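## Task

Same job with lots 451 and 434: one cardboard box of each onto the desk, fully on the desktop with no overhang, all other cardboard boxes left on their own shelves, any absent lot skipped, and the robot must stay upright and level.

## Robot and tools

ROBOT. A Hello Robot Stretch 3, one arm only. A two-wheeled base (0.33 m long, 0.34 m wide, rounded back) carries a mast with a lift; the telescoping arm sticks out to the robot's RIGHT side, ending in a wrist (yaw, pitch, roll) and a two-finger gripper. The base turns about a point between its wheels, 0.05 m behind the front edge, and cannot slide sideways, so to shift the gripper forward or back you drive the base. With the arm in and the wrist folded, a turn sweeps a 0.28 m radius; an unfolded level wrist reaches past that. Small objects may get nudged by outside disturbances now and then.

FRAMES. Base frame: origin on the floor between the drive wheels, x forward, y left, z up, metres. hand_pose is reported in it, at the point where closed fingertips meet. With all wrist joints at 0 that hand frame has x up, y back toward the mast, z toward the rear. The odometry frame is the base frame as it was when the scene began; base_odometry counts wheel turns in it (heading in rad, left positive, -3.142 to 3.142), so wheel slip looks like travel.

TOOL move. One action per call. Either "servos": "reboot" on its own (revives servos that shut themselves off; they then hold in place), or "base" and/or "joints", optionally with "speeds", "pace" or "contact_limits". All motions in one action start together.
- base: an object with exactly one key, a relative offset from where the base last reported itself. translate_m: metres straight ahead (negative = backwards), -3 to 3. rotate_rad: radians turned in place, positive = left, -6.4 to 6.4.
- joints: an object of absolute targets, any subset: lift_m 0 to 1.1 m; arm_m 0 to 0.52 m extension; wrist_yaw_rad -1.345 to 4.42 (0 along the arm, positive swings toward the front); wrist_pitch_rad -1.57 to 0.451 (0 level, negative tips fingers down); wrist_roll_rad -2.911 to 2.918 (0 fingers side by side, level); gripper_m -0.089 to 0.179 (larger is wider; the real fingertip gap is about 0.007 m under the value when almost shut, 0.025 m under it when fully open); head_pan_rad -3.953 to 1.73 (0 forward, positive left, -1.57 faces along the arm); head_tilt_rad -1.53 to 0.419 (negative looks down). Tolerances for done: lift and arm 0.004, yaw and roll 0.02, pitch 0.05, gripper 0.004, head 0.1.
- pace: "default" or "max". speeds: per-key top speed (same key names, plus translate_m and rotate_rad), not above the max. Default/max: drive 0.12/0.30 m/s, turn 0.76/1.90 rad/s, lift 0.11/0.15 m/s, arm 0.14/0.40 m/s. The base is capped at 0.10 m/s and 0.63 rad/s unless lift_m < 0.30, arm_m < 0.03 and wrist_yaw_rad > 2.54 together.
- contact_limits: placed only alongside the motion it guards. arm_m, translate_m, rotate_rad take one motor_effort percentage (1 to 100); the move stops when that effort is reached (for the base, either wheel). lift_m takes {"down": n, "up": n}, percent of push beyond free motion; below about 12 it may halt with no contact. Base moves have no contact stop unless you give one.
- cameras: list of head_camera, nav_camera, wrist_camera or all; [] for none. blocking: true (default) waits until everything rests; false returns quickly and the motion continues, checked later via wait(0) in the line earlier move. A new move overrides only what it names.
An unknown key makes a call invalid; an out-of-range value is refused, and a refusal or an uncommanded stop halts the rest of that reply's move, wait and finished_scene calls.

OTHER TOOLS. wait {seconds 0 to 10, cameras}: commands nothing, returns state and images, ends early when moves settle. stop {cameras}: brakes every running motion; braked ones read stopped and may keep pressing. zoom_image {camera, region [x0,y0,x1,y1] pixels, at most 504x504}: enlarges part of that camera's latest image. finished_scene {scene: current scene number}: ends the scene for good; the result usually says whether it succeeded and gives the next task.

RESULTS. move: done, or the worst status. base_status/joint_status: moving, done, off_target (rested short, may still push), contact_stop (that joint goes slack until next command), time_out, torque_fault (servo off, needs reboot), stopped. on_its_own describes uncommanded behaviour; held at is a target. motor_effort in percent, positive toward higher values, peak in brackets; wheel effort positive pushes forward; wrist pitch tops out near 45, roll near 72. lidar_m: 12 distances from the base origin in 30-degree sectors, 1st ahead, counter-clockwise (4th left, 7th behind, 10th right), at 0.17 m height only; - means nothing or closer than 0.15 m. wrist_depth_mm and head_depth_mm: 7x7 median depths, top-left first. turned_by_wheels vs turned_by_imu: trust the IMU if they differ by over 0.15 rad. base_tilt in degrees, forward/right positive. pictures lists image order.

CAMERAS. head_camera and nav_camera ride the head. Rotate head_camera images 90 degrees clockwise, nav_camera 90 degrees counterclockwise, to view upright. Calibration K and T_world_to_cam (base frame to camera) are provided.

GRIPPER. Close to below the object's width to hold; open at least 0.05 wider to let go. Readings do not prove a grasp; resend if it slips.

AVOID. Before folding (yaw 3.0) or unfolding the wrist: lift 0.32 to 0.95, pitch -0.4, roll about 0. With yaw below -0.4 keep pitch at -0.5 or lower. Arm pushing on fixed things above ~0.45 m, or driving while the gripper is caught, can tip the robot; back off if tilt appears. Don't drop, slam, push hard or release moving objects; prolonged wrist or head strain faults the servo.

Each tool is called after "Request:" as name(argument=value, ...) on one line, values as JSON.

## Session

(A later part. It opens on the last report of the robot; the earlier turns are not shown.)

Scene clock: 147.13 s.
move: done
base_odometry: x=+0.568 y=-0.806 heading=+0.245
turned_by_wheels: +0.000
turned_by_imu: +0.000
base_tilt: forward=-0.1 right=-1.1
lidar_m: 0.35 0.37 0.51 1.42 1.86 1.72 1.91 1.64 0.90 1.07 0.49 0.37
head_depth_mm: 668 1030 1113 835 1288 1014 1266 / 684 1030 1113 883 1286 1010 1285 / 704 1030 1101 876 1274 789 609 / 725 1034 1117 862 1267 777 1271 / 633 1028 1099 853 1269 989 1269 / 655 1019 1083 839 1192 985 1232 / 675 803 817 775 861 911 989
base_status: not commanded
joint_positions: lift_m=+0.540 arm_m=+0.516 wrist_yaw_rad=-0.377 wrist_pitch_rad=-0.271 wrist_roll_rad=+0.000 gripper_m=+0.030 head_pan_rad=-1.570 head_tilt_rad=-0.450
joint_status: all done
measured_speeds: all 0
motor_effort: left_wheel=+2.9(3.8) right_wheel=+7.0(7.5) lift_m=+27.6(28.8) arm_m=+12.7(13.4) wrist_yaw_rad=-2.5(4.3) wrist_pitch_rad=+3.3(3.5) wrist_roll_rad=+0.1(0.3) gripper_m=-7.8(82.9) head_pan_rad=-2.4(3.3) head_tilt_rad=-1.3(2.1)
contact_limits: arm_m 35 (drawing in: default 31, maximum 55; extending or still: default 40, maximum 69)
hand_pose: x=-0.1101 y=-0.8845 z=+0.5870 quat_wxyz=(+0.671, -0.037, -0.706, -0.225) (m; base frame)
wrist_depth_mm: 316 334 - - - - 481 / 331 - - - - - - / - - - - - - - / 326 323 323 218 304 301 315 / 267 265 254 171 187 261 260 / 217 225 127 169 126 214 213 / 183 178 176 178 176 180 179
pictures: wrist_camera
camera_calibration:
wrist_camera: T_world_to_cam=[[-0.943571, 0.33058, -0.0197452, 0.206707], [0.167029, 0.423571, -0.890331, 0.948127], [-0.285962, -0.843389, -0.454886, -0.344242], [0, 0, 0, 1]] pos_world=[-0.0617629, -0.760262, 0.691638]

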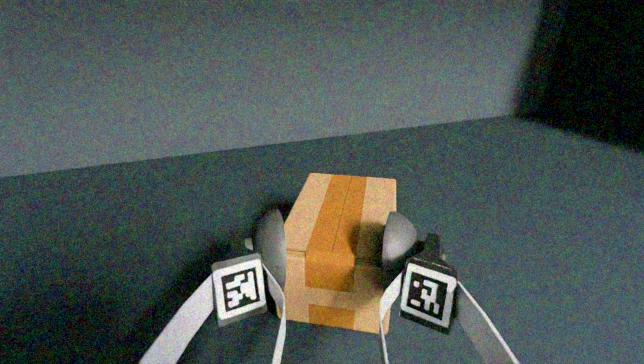

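Request:
move(joints={"gripper_m": -0.01}, cameras=[])

Request:
move(joints={"lift_m": 0.6}, cameras=["wrist_camera"])

Scene clock: 160.67 s.
move: done
base_odometry: x=+0.568 y=-0.806 heading=+0.245
turned_by_wheels: +0.000
turned_by_imu: +0.000
base_tilt: forward=-0.1 right=-1.0
lidar_m: 0.35 0.37 0.51 1.43 1.86 1.73 1.92 1.63 0.90 1.07 0.50 0.37
head_depth_mm: 668 1034 1114 832 1286 1013 1267 / 684 1035 1110 881 1280 1011 1290 / 703 1026 1097 875 1273 786 607 / 724 1034 1116 866 1270 776 1272 / 634 1031 1097 854 1263 990 1269 / 654 1019 1087 842 1193 984 1230 / 676 807 822 775 860 908 981
base_status: not commanded
joint_positions: lift_m=+0.540 arm_m=+0.516 wrist_yaw_rad=-0.377 wrist_pitch_rad=-0.271 wrist_roll_rad=+0.000 gripper_m=-0.009 head_pan_rad=-1.570 head_tilt_rad=-0.450
joint_status: all done
measured_speeds: all 0
motor_effort: left_wheel=+3.4(3.5) right_wheel=+6.8(7.5) lift_m=+25.5(26.4) arm_m=+9.8(10.4) wrist_yaw_rad=-3.3(3.8) wrist_pitch_rad=+3.4(3.5) wrist_roll_rad=-0.2(0.3) gripper_m=-18.2(94.3) head_pan_rad=-2.7(3.1) head_tilt_rad=-0.6(1.2)
contact_limits: arm_m 35 (drawing in: default 31, maximum 55; extending or still: default 40, maximum 69)
hand_pose: x=-0.1101 y=-0.8845 z=+0.5870 quat_wxyz=(+0.671, -0.037, -0.706, -0.225) (m; base frame)
wrist_depth_mm: 317 334 - - - - 485 / 331 - - - - - - / - - - - - - - / 326 323 323 217 302 300 316 / 267 266 265 170 240 261 260 / 217 216 126 168 129 214 213 / 183 188 171 178 172 181 180
pictures: none
No camera images: "cameras" was empty.

Scene clock: 162.03 s.
move: done
base_odometry: x=+0.568 y=-0.806 heading=+0.245
turned_by_wheels: +0.000
turned_by_imu: +0.000
base_tilt: forward=-0.4 right=-1.1
lidar_m: 0.35 0.37 0.51 1.42 1.86 1.72 1.91 1.63 0.90 1.07 0.50 0.37
head_depth_mm: 667 1029 1112 832 1286 1020 1258 / 686 1031 1117 884 1285 1010 1248 / 704 1031 1095 878 1272 712 1176 / 724 1034 1111 862 1262 912 1274 / 637 1033 1099 854 1274 991 1264 / 654 1017 1087 842 1204 986 1230 / 673 806 820 777 859 909 982
base_status: not commanded
joint_positions: lift_m=+0.600 arm_m=+0.516 wrist_yaw_rad=-0.377 wrist_pitch_rad=-0.275 wrist_roll_rad=+0.000 gripper_m=-0.009 head_pan_rad=-1.570 head_tilt_rad=-0.450
joint_status: all done
measured_speeds: all 0
motor_effort: left_wheel=+3.3(3.9) right_wheel=+6.1(7.3) lift_m=+30.2(34.1) arm_m=+8.6(9.7) wrist_yaw_rad=-2.7(4.9) wrist_pitch_rad=+4.2(4.3) wrist_roll_rad=+0.0(0.3) gripper_m=-18.2(18.5) head_pan_rad=-2.4(3.1) head_tilt_rad=-0.3(1.6)
contact_limits: arm_m 35 (drawing in: default 31, maximum 55; extending or still: default 40, maximum 69)
hand_pose: x=-0.1099 y=-0.8841 z=+0.6459 quat_wxyz=(+0.670, -0.036, -0.706, -0.227) (m; base frame)
wrist_depth_mm: 318 335 - - - - 481 / 331 - - - - - - / - - - - - 556 - / - - - 226 - - - / - - - 171 163 - - / 298 298 127 168 129 294 293 / 252 260 235 236 235 248 248
pictures: wrist_camera
camera_calibration:
wrist_camera: T_world_to_cam=[[-0.943524, 0.330701, -0.0199759, 0.208182], [0.168522, 0.42715, -0.888338, 1.00247], [-0.285242, -0.841534, -0.458756, -0.312901], [0, 0, 0, 1]] pos_world=[-0.0617647, -0.760366, 0.751142]

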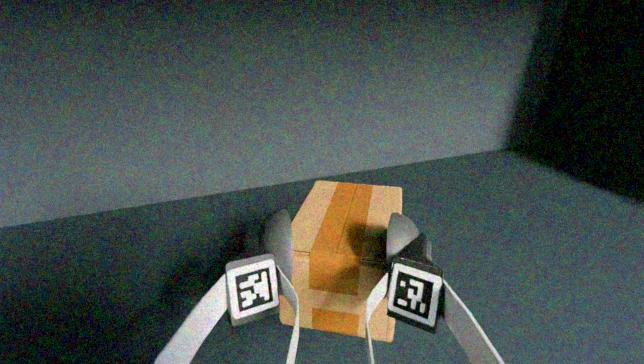

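Request:
move(joints={"arm_m": 0.05, "lift_m": 0.62}, cameras=["wrist_camera"])

Request:
move(base={"translate_m": -0.636}, joints={"arm_m": 0.0, "lift_m": 0.85, "wrist_yaw_rad": 0, "head_pan_rad": -1.9}, cameras=["head_camera"])

Request:
zoom_image(camera="head_camera", region=[200, 0, 704, 504])

Request:
move(base={"rotate_rad": -1.571}, joints={"head_pan_rad": -1.57}, cameras=["head_camera","nav_camera"])

Scene clock: 211.27 s.
move: done
base_odometry: x=+0.568 y=-0.806 heading=+0.245
turned_by_wheels: +0.000
turned_by_imu: +0.000
base_tilt: forward=-0.3 right=-1.2
lidar_m: 0.35 0.37 0.51 1.43 1.86 1.72 1.91 1.64 0.90 1.07 0.50 0.36
head_depth_mm: 666 1032 1113 832 1288 1014 1264 / 683 1030 1107 882 1277 1010 1282 / 704 1031 1098 879 1271 1000 1273 / 718 1029 1112 868 1275 998 1272 / 638 1034 1098 854 1266 993 1276 / 653 1019 1087 845 1197 981 1234 / 672 803 823 778 859 910 988
base_status: not commanded
joint_positions: lift_m=+0.620 arm_m=+0.050 wrist_yaw_rad=-0.377 wrist_pitch_rad=-0.276 wrist_roll_rad=+0.000 gripper_m=-0.009 head_pan_rad=-1.570 head_tilt_rad=-0.450
joint_status: all done
measured_speeds: all 0
motor_effort: left_wheel=+3.3(3.6) right_wheel=+7.1(7.5) lift_m=+25.8(34.1) arm_m=-12.0(14.8) wrist_yaw_rad=-1.7(4.8) wrist_pitch_rad=+4.2(4.4) wrist_roll_rad=+0.0(0.6) gripper_m=-17.7(18.7) head_pan_rad=-2.3(3.1) head_tilt_rad=+0.1(1.0)
hand_pose: x=-0.1099 y=-0.4181 z=+0.6658 quat_wxyz=(+0.670, -0.036, -0.706, -0.227) (m; base frame)
wrist_depth_mm: - - - - 880 - - / - - - - 923 - 925 / - - - - - 609 - / - - - 227 - 636 - / - - 156 171 152 711 - / - - 125 168 126 761 - / - - 110 178 170 842 875
pictures: wrist_camera
camera_calibration:
wrist_camera: T_world_to_cam=[[-0.943536, 0.330668, -0.0199548, 0.0544483], [0.168594, 0.427471, -0.888169, 0.821151], [-0.285159, -0.841384, -0.459083, 0.0887298], [0, 0, 0, 1]] pos_world=[-0.0617649, -0.294367, 0.771142]

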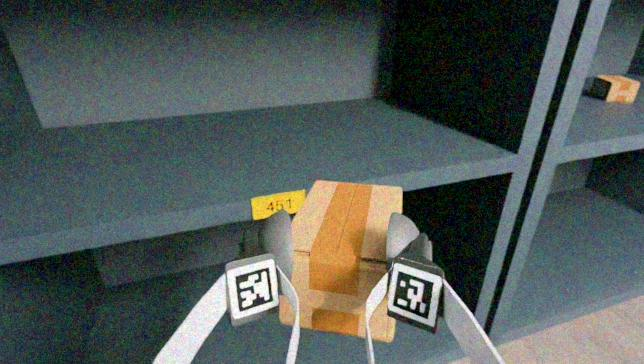

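Scene clock: 218.77 s.
move: done
base_odometry: x=-0.049 y=-0.960 heading=+0.244
turned_by_wheels: +0.000
turned_by_imu: -0.001
base_tilt: forward=-0.4 right=-1.2
lidar_m: 0.98 1.02 1.41 3.55 1.23 1.25 1.28 1.11 1.20 0.70 1.20 1.02
head_depth_mm: 973 1196 1261 1069 1297 1301 1308 / 813 1175 1261 970 1340 1134 1322 / 835 1131 1211 949 1334 1087 1284 / 719 1087 1165 930 1328 1037 1275 / 738 1049 1119 855 1287 990 1234 / 651 1016 1083 843 1250 954 455 / 573 961 643 701 750 807 845
base_status: done
joint_positions: lift_m=+0.850 arm_m=+0.001 wrist_yaw_rad=-0.002 wrist_pitch_rad=-0.276 wrist_roll_rad=+0.000 gripper_m=-0.009 head_pan_rad=-1.900 head_tilt_rad=-0.450
joint_status: all done
measured_speeds: all 0
motor_effort: left_wheel=-9.4(12.1) right_wheel=-2.5(11.8) lift_m=+30.8(34.9) arm_m=-3.5(14.5) wrist_yaw_rad=+0.9(7.4) wrist_pitch_rad=+4.3(4.3) wrist_roll_rad=-0.1(0.3) gripper_m=-18.1(18.7) head_pan_rad=+3.4(5.4) head_tilt_rad=+1.0(1.9)
hand_pose: x=-0.0220 y=-0.3856 z=+0.8958 quat_wxyz=(+0.701, +0.097, -0.700, -0.098) (m; base frame)
wrist_depth_mm: - - - - - - - / - - - - - - - / - - - - - - - / - - - 491 - - - / - - - 171 151 - - / - - 125 168 127 - - / - - - 660 - - -
pictures: head_camera (sideways)
camera_calibration:
head_camera: T_world_to_cam=[[0.0813016, 0.381113, -0.920947, 1.21341], [0.933686, -0.352433, -0.0634201, 0.0765389], [-0.348743, -0.854719, -0.384493, 0.458112], [0, 0, 0, 1]] pos_world=[-0.0103524, -0.0439144, 1.29848]

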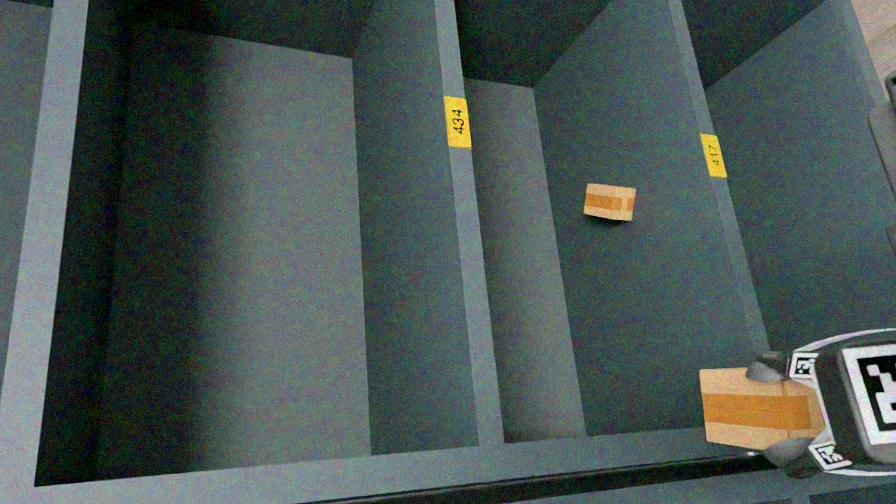

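Scaled by 1.000.

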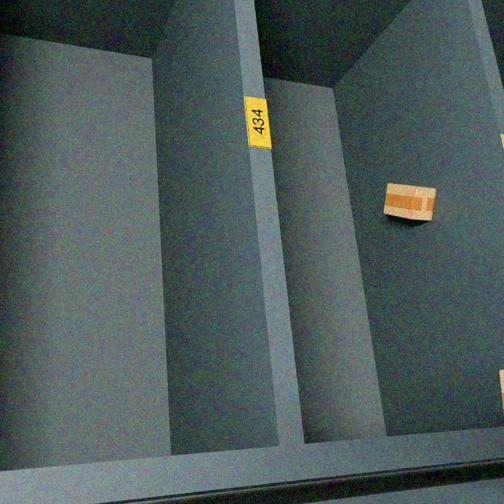

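Scene clock: 222.37 s.
move: done
base_odometry: x=-0.049 y=-0.960 heading=-1.326
turned_by_wheels: -1.571
turned_by_imu: -1.547
base_tilt: forward=-0.3 right=-1.3
lidar_m: 0.70 1.21 1.02 0.98 1.03 1.43 3.55 1.23 1.28 1.28 1.11 1.19
head_depth_mm: 1059 1143 1226 1337 1483 1601 1372 / 1056 1139 1231 1334 1462 1590 1364 / 1066 1138 1232 1332 1456 1572 1292 / 1065 1141 1229 1334 1465 1544 450 / 1068 1139 1229 1343 1468 1573 1310 / 1070 1139 1233 1345 1469 1563 1338 / 1063 1147 1238 1345 1496 1599 1334
base_status: done
joint_positions: lift_m=+0.850 arm_m=+0.001 wrist_yaw_rad=-0.002 wrist_pitch_rad=-0.276 wrist_roll_rad=+0.000 gripper_m=-0.009 head_pan_rad=-1.570 head_tilt_rad=-0.450
joint_status: all done
measured_speeds: all 0
motor_effort: left_wheel=+7.5(11.9) right_wheel=-9.7(13.7) lift_m=+30.0(31.8) arm_m=-6.4(6.9) wrist_yaw_rad=+2.0(2.9) wrist_pitch_rad=+4.3(4.4) wrist_roll_rad=+0.1(0.3) gripper_m=-17.5(18.5) head_pan_rad=-2.9(5.3) head_tilt_rad=+1.3(2.5)
hand_pose: x=-0.0220 y=-0.3856 z=+0.8958 quat_wxyz=(+0.701, +0.097, -0.700, -0.098) (m; base frame)
wrist_depth_mm: - - - - - 906 - / - - - - - - - / - - - - - - - / - - - - - - - / - - - 171 - - - / - - 125 169 129 - - / - - - - - - -
pictures: head_camera (sideways), nav_camera (sideways)
camera_calibration:
head_camera: T_world_to_cam=[[-0.0467761, 0.38687, -0.920947, 1.21418], [0.997519, -0.0304692, -0.0634647, 0.0761508], [-0.0526131, -0.921631, -0.384485, 0.456324], [0, 0, 0, 1]] pos_world=[0.00484156, -0.0468495, 1.29848]
nav_camera: T_world_to_cam=[[0.0175453, -0.411122, 0.911411, -1.14313], [-0.999783, -0.0174198, 0.0113888, 0.0414817], [0.0111944, -0.911414, -0.411339, 0.488475], [0, 0, 0, 1]] pos_world=[0.0560611, -0.024041, 1.24232]

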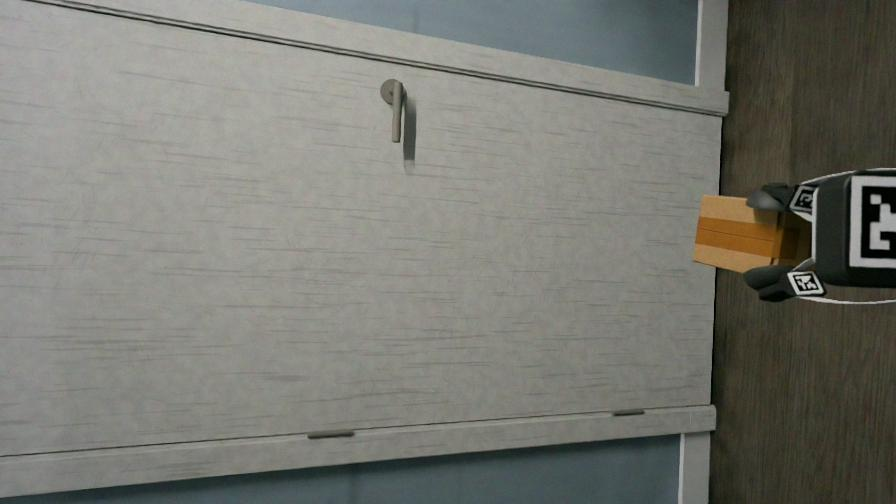

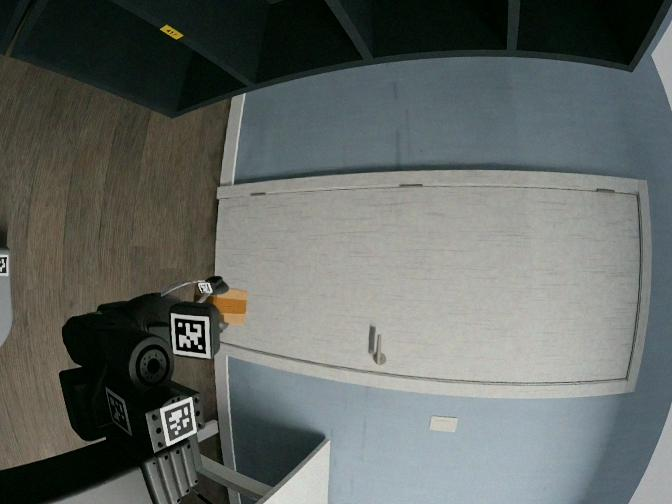

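Request:
move(base={"translate_m": -1.15}, joints={"head_pan_rad": -1.75}, cameras=["head_camera","nav_camera"])

Scene clock: 240.77 s.
move: done
base_odometry: x=-0.327 y=+0.156 heading=-1.326
turned_by_wheels: +0.000
turned_by_imu: +0.000
base_tilt: forward=-0.3 right=-1.2
lidar_m: 1.85 1.40 1.04 1.01 1.06 1.47 2.43 1.28 0.66 0.85 0.86 1.83
head_depth_mm: 1126 1218 1317 1412 1031 773 1345 / 1111 1197 1294 1370 1021 763 1265 / 1094 1169 1262 1346 1015 761 1008 / 1076 1150 1241 1323 1002 758 664 / 1054 1132 1221 1304 997 535 424 / 1039 1106 1205 1285 986 746 638 / 1026 1095 1177 1256 983 743 654
base_status: done
joint_positions: lift_m=+0.850 arm_m=+0.001 wrist_yaw_rad=-0.002 wrist_pitch_rad=-0.276 wrist_roll_rad=+0.000 gripper_m=-0.009 head_pan_rad=-1.750 head_tilt_rad=-0.450
joint_status: all done
measured_speeds: all 0
motor_effort: left_wheel=-4.1(9.9) right_wheel=-7.9(15.2) lift_m=+29.1(31.0) arm_m=-11.2(13.4) wrist_yaw_rad=+1.9(2.9) wrist_pitch_rad=+4.3(4.4) wrist_roll_rad=-0.1(0.3) gripper_m=-17.9(18.7) head_pan_rad=+3.4(4.8) head_tilt_rad=+3.2(4.1)
hand_pose: x=-0.0220 y=-0.3856 z=+0.8958 quat_wxyz=(+0.701, +0.097, -0.700, -0.098) (m; base frame)
wrist_depth_mm: 960 - - - - - - / - - - - - - - / - - - - - - - / - - - 226 - - - / - - - 171 151 - - / - - 125 168 127 - - / - - 130 186 173 - -
pictures: head_camera (sideways), nav_camera (sideways)
camera_calibration:
head_camera: T_world_to_cam=[[0.0234028, 0.388985, -0.920947, 1.21377], [0.975864, -0.208957, -0.06346, 0.07625], [-0.217123, -0.897233, -0.384487, 0.457296], [0, 0, 0, 1]] pos_world=[-0.00352567, -0.0459052, 1.29848]
nav_camera: T_world_to_cam=[[-0.0565117, -0.407614, 0.911404, -1.14264], [-0.986694, 0.162191, 0.0113579, 0.0414314], [-0.152451, -0.898635, -0.411356, 0.489548], [0, 0, 0, 1]] pos_world=[0.0509396, -0.0325527, 1.24232]

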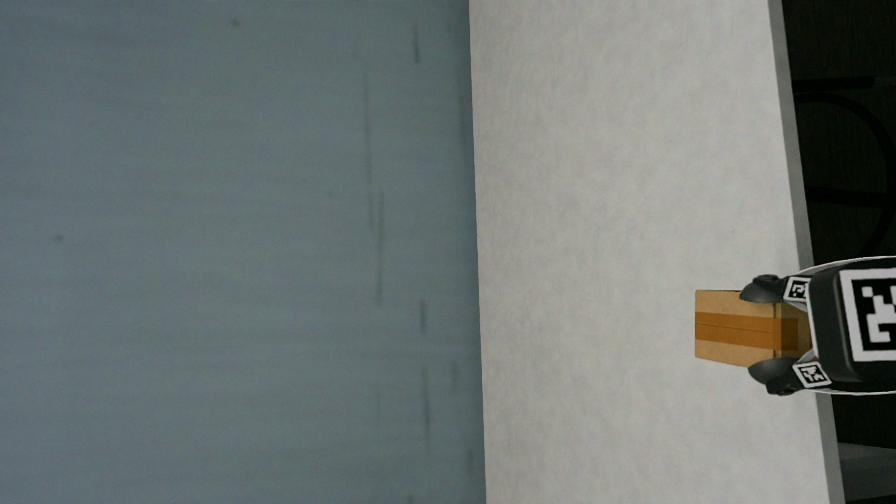

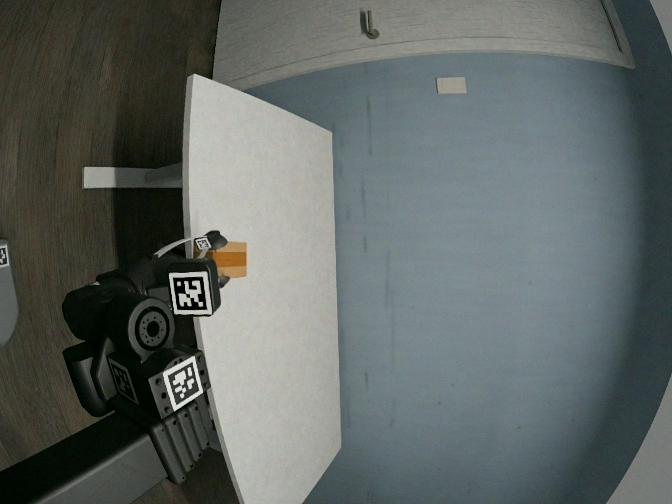

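Request:
move(joints={"arm_m": 0.22}, contact_limits={"arm_m": 35}, cameras=[])

Request:
move(joints={"lift_m": 0.74})

Scene clock: 249.37 s.
move: done
base_odometry: x=-0.327 y=+0.156 heading=-1.326
turned_by_wheels: +0.000
turned_by_imu: +0.000
base_tilt: forward=-0.3 right=-1.2
lidar_m: 1.84 1.40 1.04 1.01 1.05 1.47 2.43 1.28 0.66 0.86 0.86 1.83
head_depth_mm: 1134 1214 1328 1397 1030 771 1376 / 1111 1195 1294 1379 1021 769 - / 1092 1175 1269 1346 1012 331 1002 / 1071 1156 1240 1314 406 372 1246 / 1058 1132 1222 1301 472 388 1248 / 1040 1110 1197 1284 989 721 1242 / 1022 1094 1178 1257 983 745 655
base_status: not commanded
joint_positions: lift_m=+0.850 arm_m=+0.220 wrist_yaw_rad=-0.002 wrist_pitch_rad=-0.276 wrist_roll_rad=+0.000 gripper_m=-0.009 head_pan_rad=-1.750 head_tilt_rad=-0.450
joint_status: all done
measured_speeds: all 0
motor_effort: left_wheel=-3.5(4.2) right_wheel=-7.1(8.2) lift_m=+28.3(29.3) arm_m=+12.7(15.4) wrist_yaw_rad=+1.2(2.4) wrist_pitch_rad=+4.3(4.4) wrist_roll_rad=+0.0(0.3) gripper_m=-17.9(18.6) head_pan_rad=+3.8(3.9) head_tilt_rad=+4.0(4.8)
contact_limits: arm_m 35 (drawing in: default 31, maximum 55; extending or still: default 40, maximum 69)
hand_pose: x=-0.0220 y=-0.6050 z=+0.8958 quat_wxyz=(+0.701, +0.097, -0.700, -0.098) (m; base frame)
wrist_depth_mm: - - - - - - - / 809 - - - - - - / 880 - - - - - - / 941 - - 226 - - - / - - - 171 152 - - / - - 125 168 126 - - / - - 110 178 130 - -
pictures: none
No camera images: "cameras" was empty.

Scene clock: 251.20 s.
move: done
base_odometry: x=-0.327 y=+0.156 heading=-1.326
turned_by_wheels: +0.000
turned_by_imu: +0.000
base_tilt: forward=-0.5 right=-1.2
lidar_m: 1.84 1.40 1.04 1.01 1.05 1.47 2.43 1.28 0.66 0.85 0.86 1.83
head_depth_mm: 1134 1217 1322 1413 1027 768 1336 / 1110 1193 1299 1377 1024 767 1257 / 1091 1173 1268 1349 1014 761 363 / 1070 1146 1247 1323 1010 452 416 / 1056 1127 1217 1296 994 515 430 / 1036 1110 1197 1276 986 723 1240 / 1022 1093 1172 1262 983 743 655
base_status: not commanded
joint_positions: lift_m=+0.740 arm_m=+0.220 wrist_yaw_rad=-0.002 wrist_pitch_rad=-0.276 wrist_roll_rad=+0.000 gripper_m=-0.009 head_pan_rad=-1.750 head_tilt_rad=-0.450
joint_status: all done
measured_speeds: all 0
motor_effort: left_wheel=-3.7(4.3) right_wheel=-7.2(8.5) lift_m=+23.9(28.6) arm_m=+9.7(13.0) wrist_yaw_rad=+1.9(3.1) wrist_pitch_rad=+4.3(4.4) wrist_roll_rad=+0.1(0.3) gripper_m=-18.1(18.6) head_pan_rad=+3.2(3.8) head_tilt_rad=+4.4(4.9)
contact_limits: arm_m 35 (drawing in: default 31, maximum 55; extending or still: default 40, maximum 69)
hand_pose: x=-0.0220 y=-0.6050 z=+0.7857 quat_wxyz=(+0.701, +0.097, -0.700, -0.098) (m; base frame)
wrist_depth_mm: - - - - - - - / 804 - - - - - - / 853 - - - - - - / - - - 227 - - - / - - - 171 152 - - / - - 125 168 126 - - / - - 109 178 129 - -
pictures: head_camera (sideways), nav_camera (sideways), wrist_camera
camera_calibration:
head_camera: T_world_to_cam=[[0.0234028, 0.388985, -0.920947, 1.21377], [0.975864, -0.208957, -0.06346, 0.07625], [-0.217123, -0.897233, -0.384487, 0.457296], [0, 0, 0, 1]] pos_world=[-0.00352567, -0.0459052, 1.29848]
nav_camera: T_world_to_cam=[[-0.0565117, -0.407614, 0.911404, -1.14264], [-0.986694, 0.162191, 0.0113579, 0.0414314], [-0.152451, -0.898635, -0.411356, 0.489548], [0, 0, 0, 1]] pos_world=[0.0509396, -0.0325527, 1.24232]
wrist_camera: T_world_to_cam=[[-0.999079, -0.0379991, -0.0199442, -0.0226358], [0.00023829, 0.459817, -0.888014, 1.0085], [0.0429144, -0.8872, -0.459384, -0.00863761], [0, 0, 0, 1]] pos_world=[-0.0224846, -0.472249, 0.891143]

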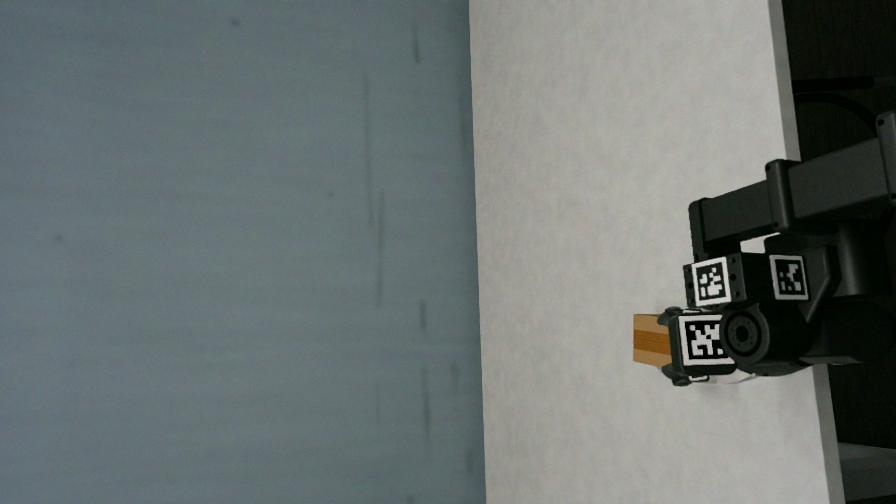

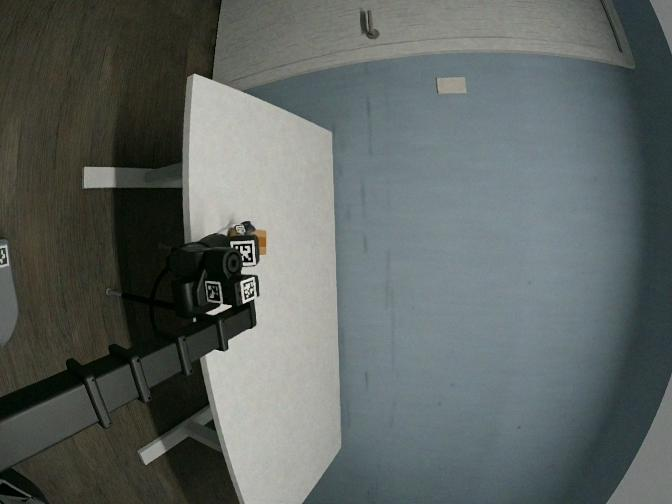

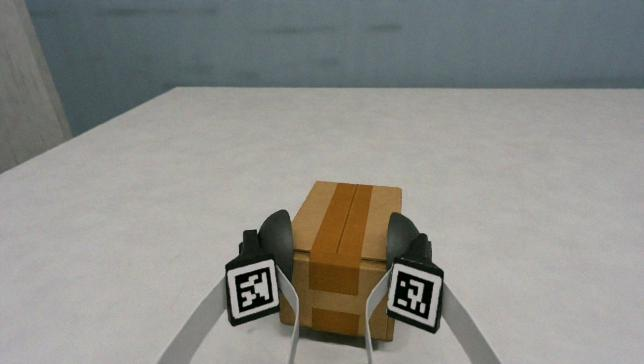

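Request:
move(joints={"lift_m": 0.65}, speeds={"lift_m": 0.03}, contact_limits={"lift_m": {"down": 14}}, cameras=["wrist_camera"])

Scene clock: 261.37 s.
move: done
base_odometry: x=-0.327 y=+0.156 heading=-1.326
turned_by_wheels: +0.000
turned_by_imu: +0.000
base_tilt: forward=-0.3 right=-1.3
lidar_m: 1.84 1.40 1.04 1.01 1.06 1.46 2.43 1.28 0.66 0.85 0.86 1.83
head_depth_mm: 1131 1218 1316 1400 1032 774 1333 / 1111 1191 1300 1376 1027 769 1261 / 1091 1182 1275 1350 1019 762 667 / 1072 1150 1251 1320 1003 758 460 / 1053 1131 1225 1301 994 729 461 / 1041 1111 1202 1283 990 724 659 / 1029 1095 1177 1255 984 745 655
base_status: not commanded
joint_positions: lift_m=+0.650 arm_m=+0.220 wrist_yaw_rad=-0.002 wrist_pitch_rad=-0.117 wrist_roll_rad=+0.000 gripper_m=-0.009 head_pan_rad=-1.750 head_tilt_rad=-0.450
joint_status: all done
measured_speeds: all 0
on_its_own: wrist_pitch_rad is at rest, and its effort (-24.9) is outside its rest range (-8 to +12)
motor_effort: left_wheel=-2.9(4.3) right_wheel=-5.7(8.3) lift_m=+11.2(25.9) arm_m=-0.4(5.7) wrist_yaw_rad=+2.9(2.9) wrist_pitch_rad=-24.9(28.3) wrist_roll_rad=-0.2(0.3) gripper_m=-16.5(18.5) head_pan_rad=+3.5(3.9) head_tilt_rad=+4.1(5.1)
contact_limits: arm_m 35 (drawing in: default 31, maximum 55; extending or still: default 40, maximum 69); lift_m down 14 (down: maximum 72; up: maximum 65)
hand_pose: x=-0.0220 y=-0.6167 z=+0.7349 quat_wxyz=(+0.706, +0.041, -0.706, -0.042) (m; base frame)
wrist_depth_mm: - - - - - - - / 795 - - - - - - / 832 - - - - - - / - - - 161 178 - - / - - 151 157 150 - - / - - 126 164 126 - - / - - 106 - - - -
pictures: wrist_camera
camera_calibration:
wrist_camera: T_world_to_cam=[[-0.999079, -0.0407695, -0.0133831, -0.0306326], [-0.0000621872, 0.313264, -0.949666, 0.923687], [0.0429098, -0.948791, -0.312978, -0.187895], [0, 0, 0, 1]] pos_world=[-0.0224844, -0.46888, 0.817977]

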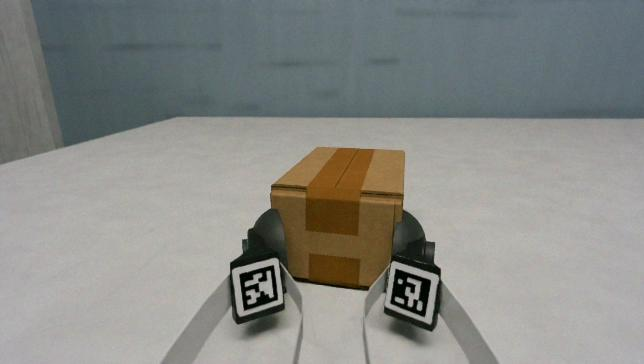

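Request:
move(joints={"lift_m": 0.69}, cameras=["wrist_camera"])

Request:
move(joints={"gripper_m": 0.15}, cameras=[])

Request:
move(joints={"arm_m": 0.0, "head_pan_rad": -1.57}, cameras=["head_camera","wrist_camera"])

Scene clock: 269.93 s.
move: done
base_odometry: x=-0.327 y=+0.156 heading=-1.326
turned_by_wheels: +0.000
turned_by_imu: +0.000
base_tilt: forward=-0.3 right=-1.3
lidar_m: 1.84 1.40 1.04 1.01 1.05 1.47 2.43 1.28 0.66 0.86 0.86 1.83
head_depth_mm: 1133 1216 1316 1405 1028 768 1334 / 1113 1194 1288 1378 1021 766 1260 / 1094 1179 1268 1357 1015 764 455 / 1075 1154 1242 1320 1009 758 438 / 1052 1130 1217 1303 993 713 441 / 1040 1111 1198 1279 992 720 659 / 1025 1093 1174 1255 983 743 656
base_status: not commanded
joint_positions: lift_m=+0.690 arm_m=+0.220 wrist_yaw_rad=-0.002 wrist_pitch_rad=-0.126 wrist_roll_rad=+0.000 gripper_m=-0.009 head_pan_rad=-1.750 head_tilt_rad=-0.450
joint_status: all done
measured_speeds: all 0
on_its_own: wrist_pitch_rad is held at -0.100, not at your -0.250, by its stall guard, which is not easing now
motor_effort: left_wheel=-2.8(3.1) right_wheel=-6.0(6.3) lift_m=+29.6(35.0) arm_m=+0.2(2.2) wrist_yaw_rad=+0.7(1.9) wrist_pitch_rad=+4.3(4.6) wrist_roll_rad=-0.1(0.3) gripper_m=-16.6(16.6) head_pan_rad=+2.8(3.5) head_tilt_rad=+2.2(3.4)
contact_limits: arm_m 35 (drawing in: default 31, maximum 55; extending or still: default 40, maximum 69)
hand_pose: x=-0.0219 y=-0.6162 z=+0.7727 quat_wxyz=(+0.706, +0.044, -0.705, -0.045) (m; base frame)
wrist_depth_mm: - - - - - - - / 797 - - - - - - / 831 - - - - - - / - - - 172 172 - - / - - - 160 151 - - / - - 125 165 126 - - / - - 110 - - - -
pictures: wrist_camera
camera_calibration:
wrist_camera: T_world_to_cam=[[-0.999066, -0.0409625, -0.0137501, -0.0298993], [-0.000165224, 0.321843, -0.946793, 0.962391], [0.0432084, -0.945906, -0.32155, -0.167273], [0, 0, 0, 1]] pos_world=[-0.0224847, -0.469189, 0.856987]

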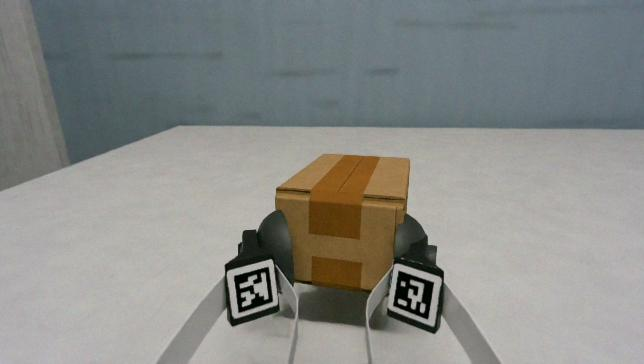

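Scene clock: 272.07 s.
move: done
base_odometry: x=-0.327 y=+0.156 heading=-1.326
turned_by_wheels: +0.000
turned_by_imu: +0.000
base_tilt: forward=-0.4 right=-1.1
lidar_m: 1.84 1.41 1.04 1.01 1.05 1.47 2.43 1.28 0.66 0.86 0.86 1.83
head_depth_mm: 1126 1216 1323 1407 1030 771 1338 / 1115 1195 1291 1380 1024 766 1257 / 1096 1169 1265 1347 1013 762 455 / 1073 1154 1242 1325 1005 733 437 / 1056 1132 1217 1300 999 721 440 / 1039 1111 1192 1283 988 723 659 / 1017 1096 1174 1261 984 745 654
base_status: not commanded
joint_positions: lift_m=+0.690 arm_m=+0.220 wrist_yaw_rad=-0.001 wrist_pitch_rad=-0.123 wrist_roll_rad=+0.000 gripper_m=+0.150 head_pan_rad=-1.750 head_tilt_rad=-0.450
joint_status: all done
measured_speeds: all 0
on_its_own: wrist_pitch_rad is held at -0.100, not at your -0.250, by its stall guard, which is not easing now
motor_effort: left_wheel=-2.8(3.0) right_wheel=-5.7(6.6) lift_m=+22.6(29.6) arm_m=+5.9(6.0) wrist_yaw_rad=+0.4(2.2) wrist_pitch_rad=+3.8(4.5) wrist_roll_rad=+0.0(0.3) gripper_m=+0.4(83.9) head_pan_rad=+3.0(3.7) head_tilt_rad=+2.3(3.4)
contact_limits: arm_m 35 (drawing in: default 31, maximum 55; extending or still: default 40, maximum 69)
hand_pose: x=-0.0218 y=-0.6163 z=+0.7734 quat_wxyz=(+0.706, +0.043, -0.705, -0.044) (m; base frame)
wrist_depth_mm: - - - - - - - / 810 - - - - - - / 833 - - - - - - / - - - - - - - / - 146 - 187 186 142 - / - 125 - 171 159 125 - / - 118 - 176 - - 111
pictures: none
No camera images: "cameras" was empty.

Scene clock: 274.93 s.
move: done
base_odometry: x=-0.327 y=+0.156 heading=-1.326
turned_by_wheels: +0.000
turned_by_imu: +0.000
base_tilt: forward=-0.3 right=-1.1
lidar_m: 1.84 1.40 1.04 1.01 1.05 1.47 2.43 1.28 0.66 0.86 0.86 1.82
head_depth_mm: 1056 1130 1217 1311 1032 772 677 / 1052 1131 1219 1296 1022 767 907 / 1060 1130 1226 1322 1010 762 669 / 1057 1136 1224 1313 1005 732 1245 / 1063 1137 1224 1307 1001 752 663 / 1065 1137 1230 1311 992 746 1144 / 1065 1144 1233 1330 984 747 1236
base_status: not commanded
joint_positions: lift_m=+0.690 arm_m=+0.001 wrist_yaw_rad=-0.001 wrist_pitch_rad=-0.122 wrist_roll_rad=+0.000 gripper_m=+0.150 head_pan_rad=-1.568 head_tilt_rad=-0.450
joint_status: all done
measured_speeds: all 0
on_its_own: wrist_pitch_rad is held at -0.100, not at your -0.250, by its stall guard, which is not easing now
motor_effort: left_wheel=-2.8(3.4) right_wheel=-5.8(6.3) lift_m=+29.0(29.5) arm_m=-12.9(14.8) wrist_yaw_rad=+0.3(2.0) wrist_pitch_rad=+3.7(3.9) wrist_roll_rad=+0.1(0.3) gripper_m=+0.7(1.1) head_pan_rad=-3.1(5.8) head_tilt_rad=+1.8(3.1)
hand_pose: x=-0.0218 y=-0.3969 z=+0.7736 quat_wxyz=(+0.706, +0.043, -0.705, -0.044) (m; base frame)
wrist_depth_mm: 981 - - - - - - / - - - - - - - / - - - - - - - / - - - 380 - - - / - 146 - - - 142 - / - 125 - - - 125 124 / - - - - - 882 114
pictures: head_camera (sideways), wrist_camera
camera_calibration:
head_camera: T_world_to_cam=[[-0.0473714, 0.386409, -0.92111, 1.21438], [0.997564, -0.0289694, -0.0634561, 0.0761077], [-0.051204, -0.921872, -0.384096, 0.455805], [0, 0, 0, 1]] pos_world=[0.00494377, -0.0468505, 1.29848]
wrist_camera: T_world_to_cam=[[-0.999049, -0.0414227, -0.0136326, -0.0210181], [-0.000268408, 0.318451, -0.947939, 0.892254], [0.0436075, -0.947034, -0.318159, 0.0373003], [0, 0, 0, 1]] pos_world=[-0.0223852, -0.249685, 0.857383]

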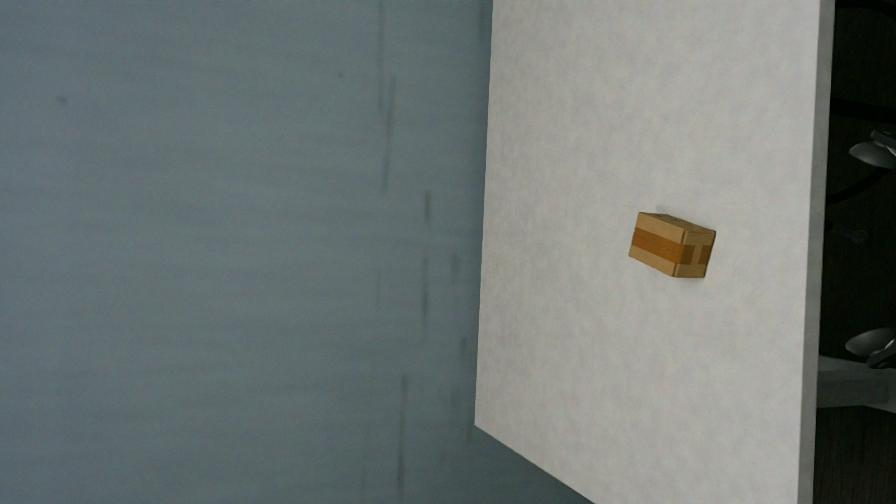

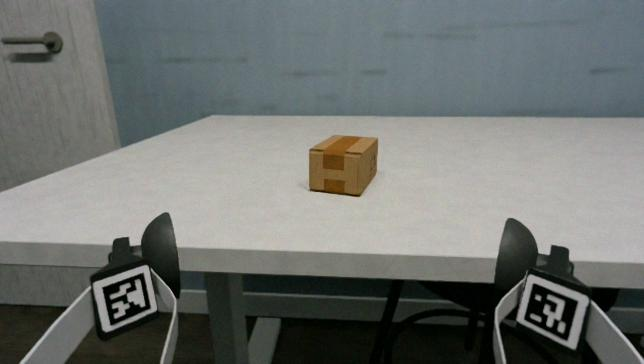

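Request:
move(joints={"wrist_yaw_rad": 3.0, "wrist_pitch_rad": -0.4, "gripper_m": 0.05}, pace="max", cameras=[])

Request:
move(joints={"lift_m": 0.27, "head_pan_rad": 0, "head_tilt_rad": -0.3}, base={"rotate_rad": 2.89}, pace="max", cameras=["nav_camera"])

Request:
move(base={"translate_m": 1.93}, pace="max", contact_limits={"translate_m": 60}, cameras=[])

Request:
move(base={"rotate_rad": -1.319}, pace="max", cameras=["nav_camera"])

Scene clock: 297.67 s.
move: done
base_odometry: x=-0.327 y=+0.156 heading=-1.326
turned_by_wheels: +0.000
turned_by_imu: +0.000
base_tilt: forward=-0.3 right=-1.1
lidar_m: 1.84 1.40 1.04 1.01 1.05 1.47 2.43 1.28 0.66 0.85 0.86 1.82
head_depth_mm: 1058 1131 1220 1305 1025 773 676 / 1057 1133 1214 1308 1027 766 920 / 1061 1135 1218 1312 1016 761 1060 / 1061 1136 1221 1323 1009 732 1254 / 1057 1140 1229 1302 996 753 1241 / 1063 1142 1228 1308 994 748 1159 / 1068 1141 1227 1332 986 744 1232
base_status: not commanded
joint_positions: lift_m=+0.690 arm_m=+0.001 wrist_yaw_rad=+2.997 wrist_pitch_rad=-0.412 wrist_roll_rad=+0.000 gripper_m=+0.050 head_pan_rad=-1.570 head_tilt_rad=-0.450
joint_status: all done
measured_speeds: all 0
motor_effort: left_wheel=-2.6(3.1) right_wheel=-5.7(6.6) lift_m=+23.5(31.2) arm_m=-7.7(10.1) wrist_yaw_rad=+2.7(6.5) wrist_pitch_rad=+1.8(3.3) wrist_roll_rad=+0.1(0.3) gripper_m=+0.5(82.3) head_pan_rad=-3.3(3.8) head_tilt_rad=+0.8(2.1)
hand_pose: x=+0.0112 y=+0.0772 z=+0.7040 quat_wxyz=(+0.195, +0.700, +0.095, +0.680) (m; base frame)
wrist_depth_mm: - 137 - - - - - / - 147 - - - - - / - 162 - - - - - / - 186 - - - - - / - - 198 - - - - / - - 127 - 125 983 962 / 876 99 275 865 839 854 865
pictures: none
No camera images: "cameras" was empty.

Scene clock: 302.20 s.
move: done
base_odometry: x=-0.327 y=+0.156 heading=+1.564
turned_by_wheels: +2.890
turned_by_imu: +2.838
base_tilt: forward=-0.3 right=-1.1
lidar_m: 2.43 2.42 0.89 0.66 1.28 1.45 2.03 1.85 1.17 1.01 1.01 1.17
head_depth_mm: 2389 2514 2618 2697 1640 1671 1568 / 2308 2437 2578 2708 2801 2039 1544 / 2249 2359 2494 2589 2693 2023 1551 / 2184 2284 2380 2512 2621 2000 1548 / 2118 2198 2319 2456 2559 1984 1536 / 2083 2132 2244 2373 2478 1982 1520 / 2004 2106 2189 2292 2377 2006 1514
base_status: done
joint_positions: lift_m=+0.270 arm_m=+0.001 wrist_yaw_rad=+2.997 wrist_pitch_rad=-0.415 wrist_roll_rad=+0.000 gripper_m=+0.050 head_pan_rad=+0.000 head_tilt_rad=-0.299
joint_status: all done
measured_speeds: all 0
motor_effort: left_wheel=-6.6(14.8) right_wheel=+8.5(15.1) lift_m=+31.1(31.1) arm_m=-12.6(13.5) wrist_yaw_rad=+2.1(3.4) wrist_pitch_rad=+2.2(2.4) wrist_roll_rad=-0.1(0.4) gripper_m=+0.2(0.8) head_pan_rad=-3.7(4.4) head_tilt_rad=+2.3(7.8)
hand_pose: x=+0.0111 y=+0.0769 z=+0.2834 quat_wxyz=(+0.196, +0.700, +0.096, +0.680) (m; base frame)
wrist_depth_mm: - 137 - - - - - / - 148 - - - - - / 891 162 851 896 864 866 867 / 721 182 651 701 685 684 679 / 576 561 198 572 574 573 554 / 498 500 127 296 125 478 484 / 271 256 253 259 412 423 421
pictures: nav_camera (sideways)
camera_calibration:
nav_camera: T_world_to_cam=[[0.269283, 0.0171138, 0.962909, -1.21191], [0.014527, -0.999801, 0.0137069, 0.0322916], [0.962951, 0.0102972, -0.269478, 0.298112], [0, 0, 0, 1]] pos_world=[0.0388117, 0.0499559, 1.24685]

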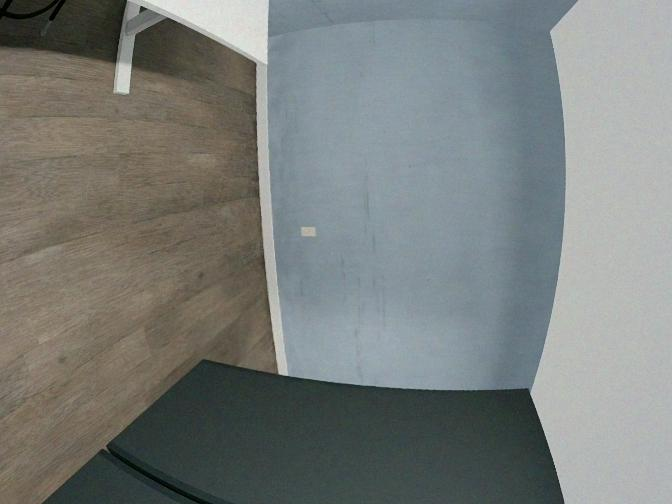

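Scene clock: 310.07 s.
move: done
base_odometry: x=-0.313 y=+2.086 heading=+1.563
turned_by_wheels: +0.000
turned_by_imu: +0.001
base_tilt: forward=-0.3 right=-1.2
lidar_m: 0.58 0.58 0.67 1.17 1.77 1.55 3.51 1.04 0.68 0.89 1.16 0.67
head_depth_mm: 538 565 598 633 676 721 772 / 521 549 577 611 649 691 740 / 505 530 560 591 626 664 710 / 490 514 542 570 602 641 681 / 476 500 525 553 583 616 655 / 465 485 509 533 562 594 629 / 451 472 493 517 546 575 608
base_status: done
joint_positions: lift_m=+0.270 arm_m=+0.001 wrist_yaw_rad=+2.997 wrist_pitch_rad=-0.415 wrist_roll_rad=+0.000 gripper_m=+0.050 head_pan_rad=+0.000 head_tilt_rad=-0.299
joint_status: not commanded
measured_speeds: all 0
motor_effort: left_wheel=+1.2(12.0) right_wheel=+3.9(14.2) lift_m=+24.9(31.0) arm_m=-5.5(12.8) wrist_yaw_rad=+1.3(3.4) wrist_pitch_rad=+2.2(2.4) wrist_roll_rad=-0.2(0.4) gripper_m=+0.7(1.0) head_pan_rad=-2.9(4.1) head_tilt_rad=-2.7(3.7)
contact_limits: translate_m 60 (maximum 100)
hand_pose: x=+0.0111 y=+0.0769 z=+0.2834 quat_wxyz=(+0.195, +0.700, +0.096, +0.680) (m; base frame)
wrist_depth_mm: - 137 - - - 624 532 / - 147 - - - - 548 / 904 162 843 880 863 748 565 / 710 186 646 696 685 680 556 / 587 564 198 581 570 567 549 / 500 495 127 296 126 483 486 / 270 256 253 258 413 421 422
pictures: none
No camera images: "cameras" was empty.

Scene clock: 312.03 s.
move: done
base_odometry: x=-0.313 y=+2.086 heading=+0.245
turned_by_wheels: -1.319
turned_by_imu: -1.294
base_tilt: forward=-0.4 right=-1.4
lidar_m: 1.98 0.82 0.60 0.58 0.60 0.83 1.76 1.55 1.84 1.96 0.73 0.68
head_depth_mm: 1721 1804 1878 1975 2092 1955 1420 / 1712 1802 1885 1980 2073 2039 1554 / 1712 1789 1872 1978 2081 2022 1535 / 1716 1779 1869 1966 2077 1981 1534 / 1706 1784 1885 1982 2072 1981 1523 / 1708 1786 1885 1953 2109 1979 1532 / 1656 1681 1698 1739 1773 1782 1513
base_status: done
joint_positions: lift_m=+0.270 arm_m=+0.001 wrist_yaw_rad=+2.997 wrist_pitch_rad=-0.415 wrist_roll_rad=+0.000 gripper_m=+0.050 head_pan_rad=+0.000 head_tilt_rad=-0.300
joint_status: not commanded
measured_speeds: all 0
motor_effort: left_wheel=+4.7(14.5) right_wheel=-8.2(15.1) lift_m=+24.5(25.6) arm_m=-11.5(11.5) wrist_yaw_rad=+1.6(3.1) wrist_pitch_rad=+2.4(2.4) wrist_roll_rad=-0.2(0.3) gripper_m=+0.7(0.8) head_pan_rad=-2.5(3.8) head_tilt_rad=-2.9(3.9)
hand_pose: x=+0.0111 y=+0.0769 z=+0.2834 quat_wxyz=(+0.195, +0.700, +0.096, +0.680) (m; base frame)
wrist_depth_mm: 540 137 559 575 592 605 627 / 584 147 604 624 626 641 - / 625 160 170 - - - - / 678 182 191 668 693 679 679 / 590 562 198 574 566 564 566 / 502 498 127 297 126 486 481 / 269 255 254 258 413 420 417
pictures: nav_camera (sideways)
camera_calibration:
nav_camera: T_world_to_cam=[[0.270386, 0.0170289, 0.962601, -1.21156], [0.0142314, -0.999805, 0.0136896, 0.0322233], [0.962647, 0.00999774, -0.270576, 0.299509], [0, 0, 0, 1]] pos_world=[0.0388087, 0.0498541, 1.24685]

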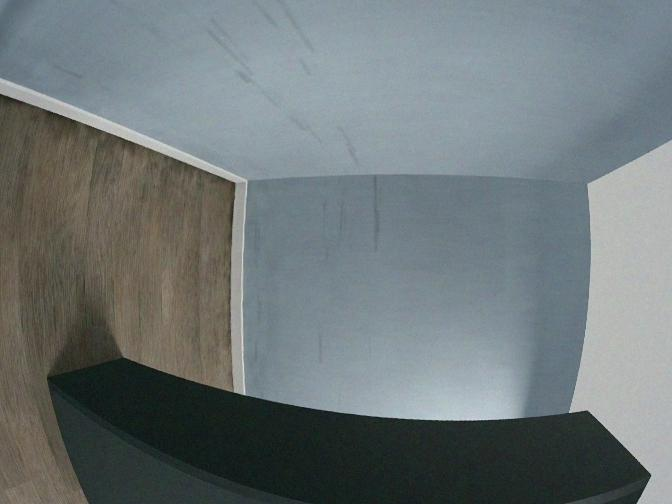

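Request:
move(base={"translate_m": 1.47}, pace="max", contact_limits={"translate_m": 60}, joints={"head_pan_rad": -2.3, "head_tilt_rad": -0.35}, cameras=["head_camera", "nav_camera"])

Scene clock: 325.87 s.
move: done
base_odometry: x=+1.113 y=+2.442 heading=+0.245
turned_by_wheels: +0.000
turned_by_imu: +0.002
base_tilt: forward=-0.2 right=-1.1
lidar_m: 0.52 0.54 0.58 0.56 0.59 0.81 2.31 0.66 1.34 1.97 0.73 0.54
head_depth_mm: 678 741 810 895 998 1718 1446 / 603 650 701 766 844 934 1048 / 561 593 631 674 730 800 881 / 1193 1060 1325 983 1324 1033 899 / 1343 1108 1486 1058 1560 1111 1330 / 1282 1292 1417 1280 1527 1252 1367 / 1189 1220 1303 1346 1440 1561 1445
base_status: done
joint_positions: lift_m=+0.270 arm_m=+0.001 wrist_yaw_rad=+2.997 wrist_pitch_rad=-0.415 wrist_roll_rad=+0.000 gripper_m=+0.050 head_pan_rad=-2.300 head_tilt_rad=-0.352
joint_status: all done
measured_speeds: all 0
motor_effort: left_wheel=+1.3(12.5) right_wheel=+5.4(14.2) lift_m=+27.1(27.8) arm_m=-11.8(13.2) wrist_yaw_rad=+2.1(3.0) wrist_pitch_rad=+2.2(2.4) wrist_roll_rad=-0.1(0.4) gripper_m=+0.1(0.9) head_pan_rad=+3.6(6.4) head_tilt_rad=+3.4(5.2)
contact_limits: translate_m 60 (maximum 100)
hand_pose: x=+0.0110 y=+0.0769 z=+0.2834 quat_wxyz=(+0.195, +0.700, +0.096, +0.680) (m; base frame)
wrist_depth_mm: 527 137 546 564 580 587 587 / 574 148 588 609 620 634 636 / 621 161 172 - - - 636 / 665 182 192 668 691 678 574 / 588 562 198 566 562 559 548 / 501 497 127 296 125 483 483 / 270 256 254 259 414 419 421
pictures: head_camera (sideways), nav_camera (sideways)
camera_calibration:
head_camera: T_world_to_cam=[[0.161601, 0.250397, -0.954561, 1.25681], [0.718739, -0.692684, -0.0600249, 0.0733912], [-0.676239, -0.67638, -0.291909, 0.339614], [0, 0, 0, 1]] pos_world=[-0.0261902, -0.0341568, 1.30324]
nav_camera: T_world_to_cam=[[-0.200052, -0.249537, 0.947476, -1.1889], [-0.755665, 0.654832, 0.0129104, 0.0380095], [-0.623659, -0.713391, -0.319567, 0.372988], [0, 0, 0, 1]] pos_world=[0.0234975, -0.055478, 1.24516]

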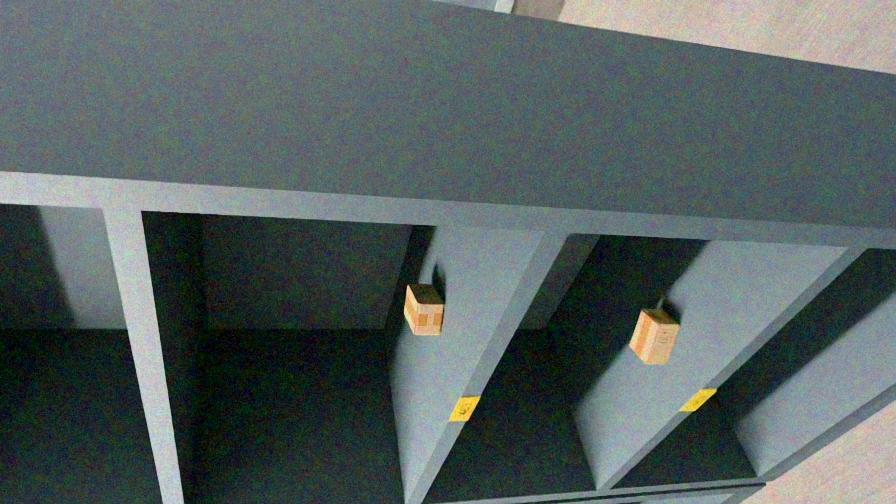

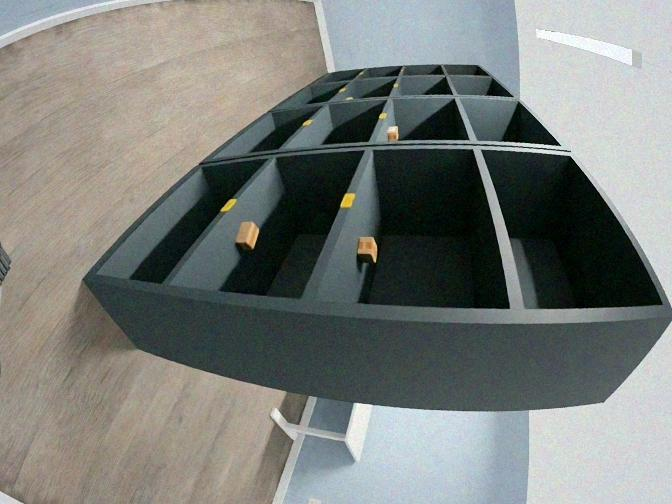

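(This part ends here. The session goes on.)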